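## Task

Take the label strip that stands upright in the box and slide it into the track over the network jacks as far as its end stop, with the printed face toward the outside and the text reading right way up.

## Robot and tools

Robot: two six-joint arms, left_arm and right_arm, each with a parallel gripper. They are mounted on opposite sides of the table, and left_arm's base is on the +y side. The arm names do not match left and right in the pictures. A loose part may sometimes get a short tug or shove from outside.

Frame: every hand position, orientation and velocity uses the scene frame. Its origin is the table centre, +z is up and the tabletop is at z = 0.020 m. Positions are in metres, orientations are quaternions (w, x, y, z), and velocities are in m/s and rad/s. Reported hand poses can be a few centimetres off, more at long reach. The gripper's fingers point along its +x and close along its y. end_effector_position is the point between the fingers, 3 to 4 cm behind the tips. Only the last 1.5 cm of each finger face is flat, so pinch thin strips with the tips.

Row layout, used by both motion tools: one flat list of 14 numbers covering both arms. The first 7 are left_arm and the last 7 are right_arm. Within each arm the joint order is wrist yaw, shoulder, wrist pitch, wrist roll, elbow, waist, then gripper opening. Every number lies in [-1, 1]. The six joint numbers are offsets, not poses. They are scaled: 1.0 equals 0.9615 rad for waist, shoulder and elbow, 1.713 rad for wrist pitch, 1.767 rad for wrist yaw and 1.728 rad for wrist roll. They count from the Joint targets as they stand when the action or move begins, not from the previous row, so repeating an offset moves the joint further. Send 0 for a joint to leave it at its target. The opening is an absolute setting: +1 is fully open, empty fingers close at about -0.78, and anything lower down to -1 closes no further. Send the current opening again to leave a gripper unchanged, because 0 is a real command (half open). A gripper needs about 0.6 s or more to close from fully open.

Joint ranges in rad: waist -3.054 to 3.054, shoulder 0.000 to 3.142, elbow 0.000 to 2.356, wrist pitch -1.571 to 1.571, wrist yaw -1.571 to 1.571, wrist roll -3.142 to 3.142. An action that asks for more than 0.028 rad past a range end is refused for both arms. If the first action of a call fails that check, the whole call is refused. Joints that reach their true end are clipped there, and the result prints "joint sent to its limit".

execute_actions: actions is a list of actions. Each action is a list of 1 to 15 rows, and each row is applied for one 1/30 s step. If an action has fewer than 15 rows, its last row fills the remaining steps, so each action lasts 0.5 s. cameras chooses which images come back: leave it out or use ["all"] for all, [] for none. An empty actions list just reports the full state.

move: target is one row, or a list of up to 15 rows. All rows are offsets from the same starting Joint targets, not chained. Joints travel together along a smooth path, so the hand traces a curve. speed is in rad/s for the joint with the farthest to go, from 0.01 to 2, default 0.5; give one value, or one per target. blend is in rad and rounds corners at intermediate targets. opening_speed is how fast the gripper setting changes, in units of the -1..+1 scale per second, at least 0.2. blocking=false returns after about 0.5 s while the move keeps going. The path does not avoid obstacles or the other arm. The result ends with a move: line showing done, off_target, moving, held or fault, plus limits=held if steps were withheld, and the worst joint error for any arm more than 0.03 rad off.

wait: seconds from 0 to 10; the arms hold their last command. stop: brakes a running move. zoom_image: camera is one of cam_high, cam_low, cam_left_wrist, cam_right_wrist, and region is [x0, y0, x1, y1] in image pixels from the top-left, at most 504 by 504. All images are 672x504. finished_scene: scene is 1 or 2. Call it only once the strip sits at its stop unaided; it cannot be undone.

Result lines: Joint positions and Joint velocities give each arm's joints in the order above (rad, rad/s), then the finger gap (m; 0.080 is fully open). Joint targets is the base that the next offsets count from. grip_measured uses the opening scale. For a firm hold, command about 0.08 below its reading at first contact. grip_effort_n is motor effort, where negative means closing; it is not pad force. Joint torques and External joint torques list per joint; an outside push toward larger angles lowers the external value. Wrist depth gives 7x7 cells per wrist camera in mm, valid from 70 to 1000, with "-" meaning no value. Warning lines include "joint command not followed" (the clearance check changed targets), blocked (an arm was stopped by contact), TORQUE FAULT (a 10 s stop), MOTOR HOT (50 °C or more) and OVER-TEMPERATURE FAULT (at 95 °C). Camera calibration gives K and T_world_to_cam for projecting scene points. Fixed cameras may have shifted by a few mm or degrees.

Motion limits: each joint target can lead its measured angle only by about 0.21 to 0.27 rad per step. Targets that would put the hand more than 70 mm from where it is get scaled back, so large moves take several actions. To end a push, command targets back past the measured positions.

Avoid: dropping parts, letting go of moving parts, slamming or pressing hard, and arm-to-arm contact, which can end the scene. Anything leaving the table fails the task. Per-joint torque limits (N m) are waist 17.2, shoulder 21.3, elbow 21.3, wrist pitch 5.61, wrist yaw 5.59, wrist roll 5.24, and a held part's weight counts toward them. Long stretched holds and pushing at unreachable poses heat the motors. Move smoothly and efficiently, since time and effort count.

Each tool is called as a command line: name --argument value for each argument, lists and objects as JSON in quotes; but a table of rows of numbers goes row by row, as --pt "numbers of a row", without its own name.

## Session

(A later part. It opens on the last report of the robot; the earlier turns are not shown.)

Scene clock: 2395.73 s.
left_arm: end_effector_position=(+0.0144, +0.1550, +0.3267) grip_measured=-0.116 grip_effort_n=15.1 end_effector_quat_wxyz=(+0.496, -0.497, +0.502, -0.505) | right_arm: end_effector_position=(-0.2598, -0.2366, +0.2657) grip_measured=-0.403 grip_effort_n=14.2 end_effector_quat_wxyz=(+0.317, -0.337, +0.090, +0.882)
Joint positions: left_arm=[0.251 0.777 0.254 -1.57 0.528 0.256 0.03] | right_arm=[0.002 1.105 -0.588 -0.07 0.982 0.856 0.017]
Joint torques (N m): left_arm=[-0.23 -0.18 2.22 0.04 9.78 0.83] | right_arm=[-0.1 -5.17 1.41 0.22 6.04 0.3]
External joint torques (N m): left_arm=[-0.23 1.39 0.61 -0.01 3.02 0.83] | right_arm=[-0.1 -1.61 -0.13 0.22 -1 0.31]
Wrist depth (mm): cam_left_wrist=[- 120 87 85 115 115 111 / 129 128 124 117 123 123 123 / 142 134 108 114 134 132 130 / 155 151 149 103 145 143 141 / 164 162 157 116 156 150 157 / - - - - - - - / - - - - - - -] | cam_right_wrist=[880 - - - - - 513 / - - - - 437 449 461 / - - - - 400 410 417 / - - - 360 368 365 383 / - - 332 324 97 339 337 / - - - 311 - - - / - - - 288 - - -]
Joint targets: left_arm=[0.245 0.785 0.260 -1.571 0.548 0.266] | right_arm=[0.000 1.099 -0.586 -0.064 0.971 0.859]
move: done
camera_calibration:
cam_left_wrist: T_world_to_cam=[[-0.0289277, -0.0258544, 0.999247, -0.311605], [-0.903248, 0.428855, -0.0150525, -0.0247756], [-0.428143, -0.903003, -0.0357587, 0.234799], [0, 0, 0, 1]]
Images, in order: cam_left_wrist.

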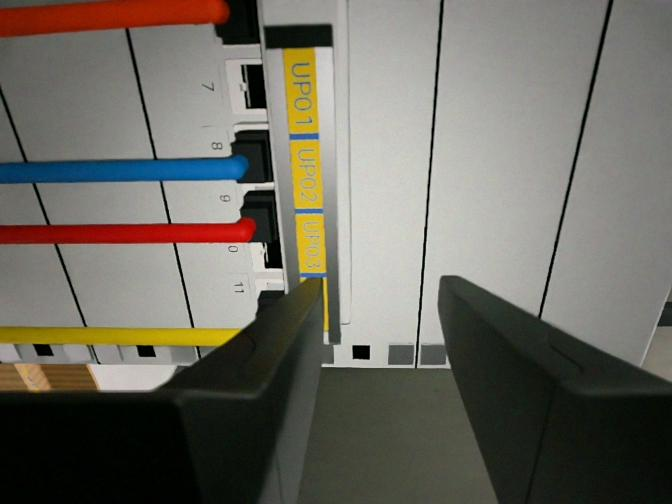

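move --pt "0 -0.0146 0 0 0 0 -0.1125 0 0 0 0 0 0 -0.4" --pt "0.003 -0.045 -0.0155 0 -0.003 0.006 -0.1125 0 0 0 0 0 0 -0.4" --speed 0.03 --cameras '["cam_left_wrist"]'

zoom_image --camera "cam_left_wrist" --region '[250, 20, 370, 360]'

Scene clock: 2410.23 s.
left_arm: end_effector_position=(+0.0168, +0.1603, +0.3295) grip_measured=-0.116 grip_effort_n=14.7 end_effector_quat_wxyz=(+0.498, -0.501, +0.497, -0.504) | right_arm: end_effector_position=(-0.2598, -0.2366, +0.2657) grip_measured=-0.403 grip_effort_n=14.2 end_effector_quat_wxyz=(+0.317, -0.337, +0.090, +0.882)
Joint positions: left_arm=[0.25 0.749 0.23 -1.57 0.529 0.268 0.03] | right_arm=[0.002 1.105 -0.588 -0.07 0.982 0.856 0.017]
Joint torques (N m): left_arm=[-0.01 -2.04 1.96 0.05 9.24 0.37] | right_arm=[-0.11 -5.21 1.41 0.22 6.09 0.24]
External joint torques (N m): left_arm=[-0.01 -0.63 0.34 -0.01 2.46 0.36] | right_arm=[-0.11 -1.69 -0.14 0.22 -0.95 0.26]
Wrist depth (mm): cam_left_wrist=[- 121 91 110 122 120 118 / 134 134 130 126 129 128 127 / - 141 126 136 140 138 136 / 160 152 155 115 150 150 147 / 169 167 162 165 162 156 163 / - - - - - - - / - - - - - - -] | cam_right_wrist=[876 - - - - - 511 / 987 - - - 439 450 460 / - - - - 399 410 418 / - - - 361 367 368 381 / - - 332 325 97 335 337 / - - - 309 - - - / - - - 287 - - -]
Joint targets: left_arm=[0.250 0.742 0.233 -1.571 0.545 0.272] | right_arm=[0.000 1.099 -0.586 -0.064 0.971 0.859]
move: done
camera_calibration:
cam_left_wrist: T_world_to_cam=[[-0.0297193, -0.0217811, 0.999321, -0.314919], [-0.908557, 0.417377, -0.0179229, -0.0220248], [-0.416703, -0.908472, -0.0321935, 0.240202], [0, 0, 0, 1]]
Images, in order: cam_left_wrist.

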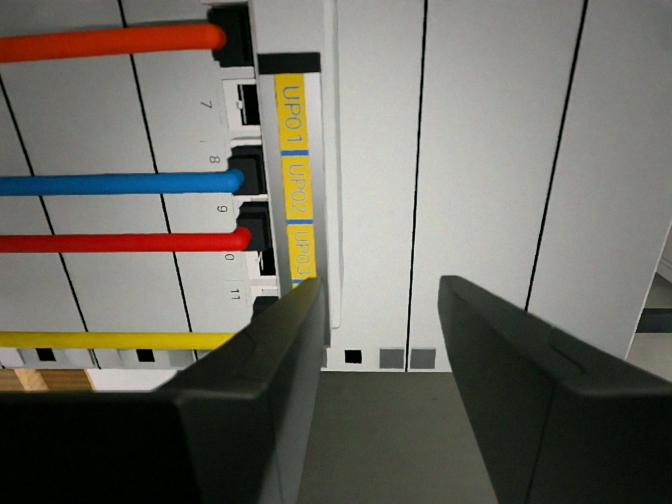

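Scaled by 1.482.

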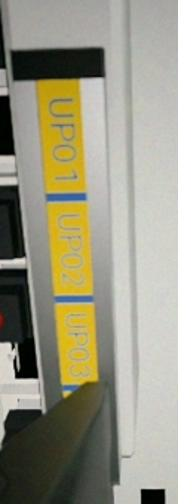

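move --target '[0,-0.18,-0.085,0,-0.05,0,-0.1125,0,0,0,0,0,0,-0.4]' --speed 0.3 --cameras '["cam_left_wrist","cam_high"]'

zoom_image --camera "cam_left_wrist" --region '[230, 70, 350, 170]'

zoom_image --camera "cam_left_wrist" --region '[220, 60, 380, 360]'

Scene clock: 2416.97 s.
left_arm: end_effector_position=(+0.0090, +0.1913, +0.3336) grip_measured=-0.116 grip_effort_n=14.7 end_effector_quat_wxyz=(+0.497, -0.503, +0.494, -0.506) | right_arm: end_effector_position=(-0.2598, -0.2366, +0.2657) grip_measured=-0.403 grip_effort_n=14.7 end_effector_quat_wxyz=(+0.317, -0.337, +0.090, +0.882)
Joint positions: left_arm=[0.25 0.575 0.087 -1.57 0.508 0.268 0.03] | right_arm=[0.002 1.105 -0.588 -0.07 0.982 0.856 0.017]
Joint torques (N m): left_arm=[-0.01 -0.96 1.79 0.05 5.9 0.33] | right_arm=[-0.11 -5.18 1.42 0.24 6.09 0.33]
External joint torques (N m): left_arm=[-0.01 -0.47 0.21 0.01 -0.68 0.33] | right_arm=[-0.11 -1.66 -0.13 0.23 -0.94 0.36]
Motor temperatures (°C): left_arm=[25 21 44 24 46 22] | right_arm=[24 25 40 26 30 23]
Wrist depth (mm): cam_left_wrist=[154 152 121 145 148 147 148 / 161 160 139 157 159 158 - / 176 173 164 168 170 169 - / 187 186 177 185 184 183 - / 336 202 197 199 - 192 - / - - - - - - - / - - - - - - -] | cam_right_wrist=[868 - - - - - 514 / 991 - - - 437 451 461 / - - - - 395 413 418 / - - - 362 369 367 384 / - - 333 322 97 337 341 / - - - 309 - - - / - - - 289 - - -]
Joint targets: left_arm=[0.250 0.569 0.087 -1.571 0.497 0.272] | right_arm=[0.000 1.099 -0.586 -0.064 0.971 0.859]
move: done
camera_calibration:
cam_left_wrist: T_world_to_cam=[[-0.0319652, -0.0129248, 0.999405, -0.320233], [-0.908669, 0.416846, -0.0236721, -0.0398934], [-0.416292, -0.908885, -0.0250689, 0.262918], [0, 0, 0, 1]]
Images, in order: cam_high, cam_left_wrist.

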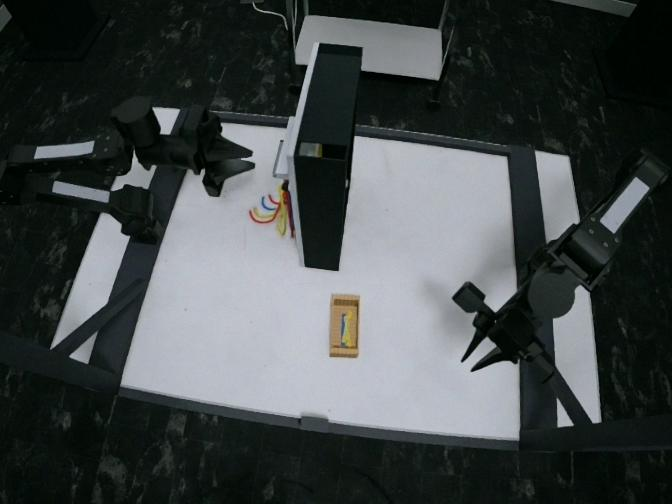

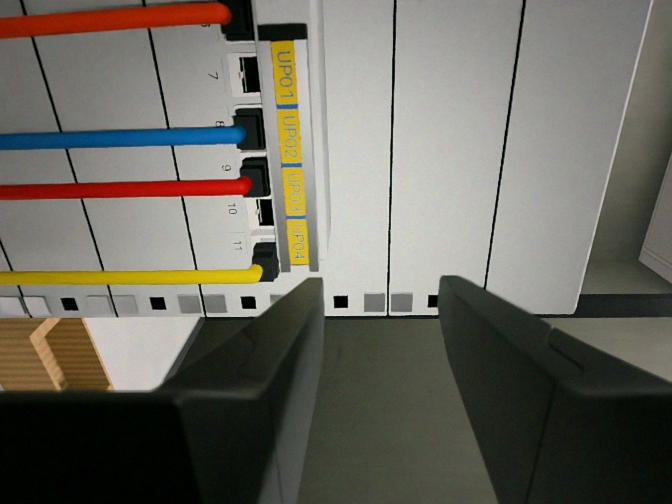

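Scaled by 4.200.

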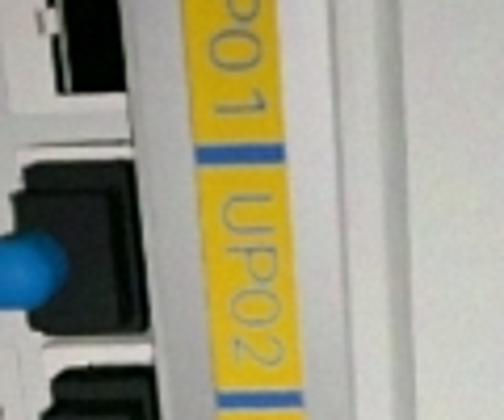

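Scaled by 1.680.

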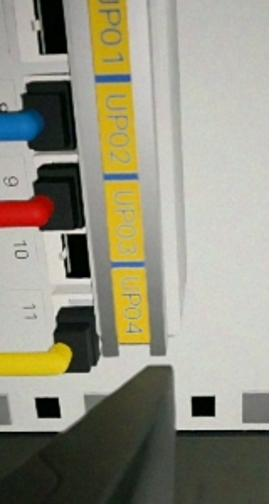

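zoom_image --camera "cam_left_wrist" --region '[245, 10, 325, 70]'

Scaled by 6.300.

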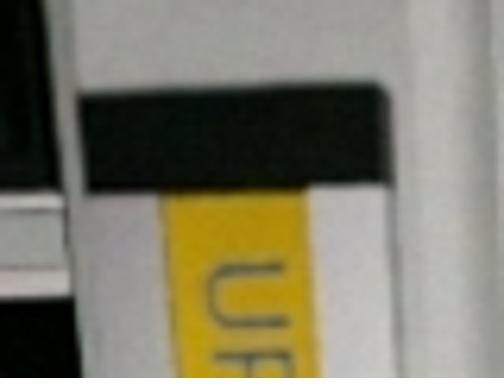

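finished_scene --scene 1

The scene is finished: the task was done.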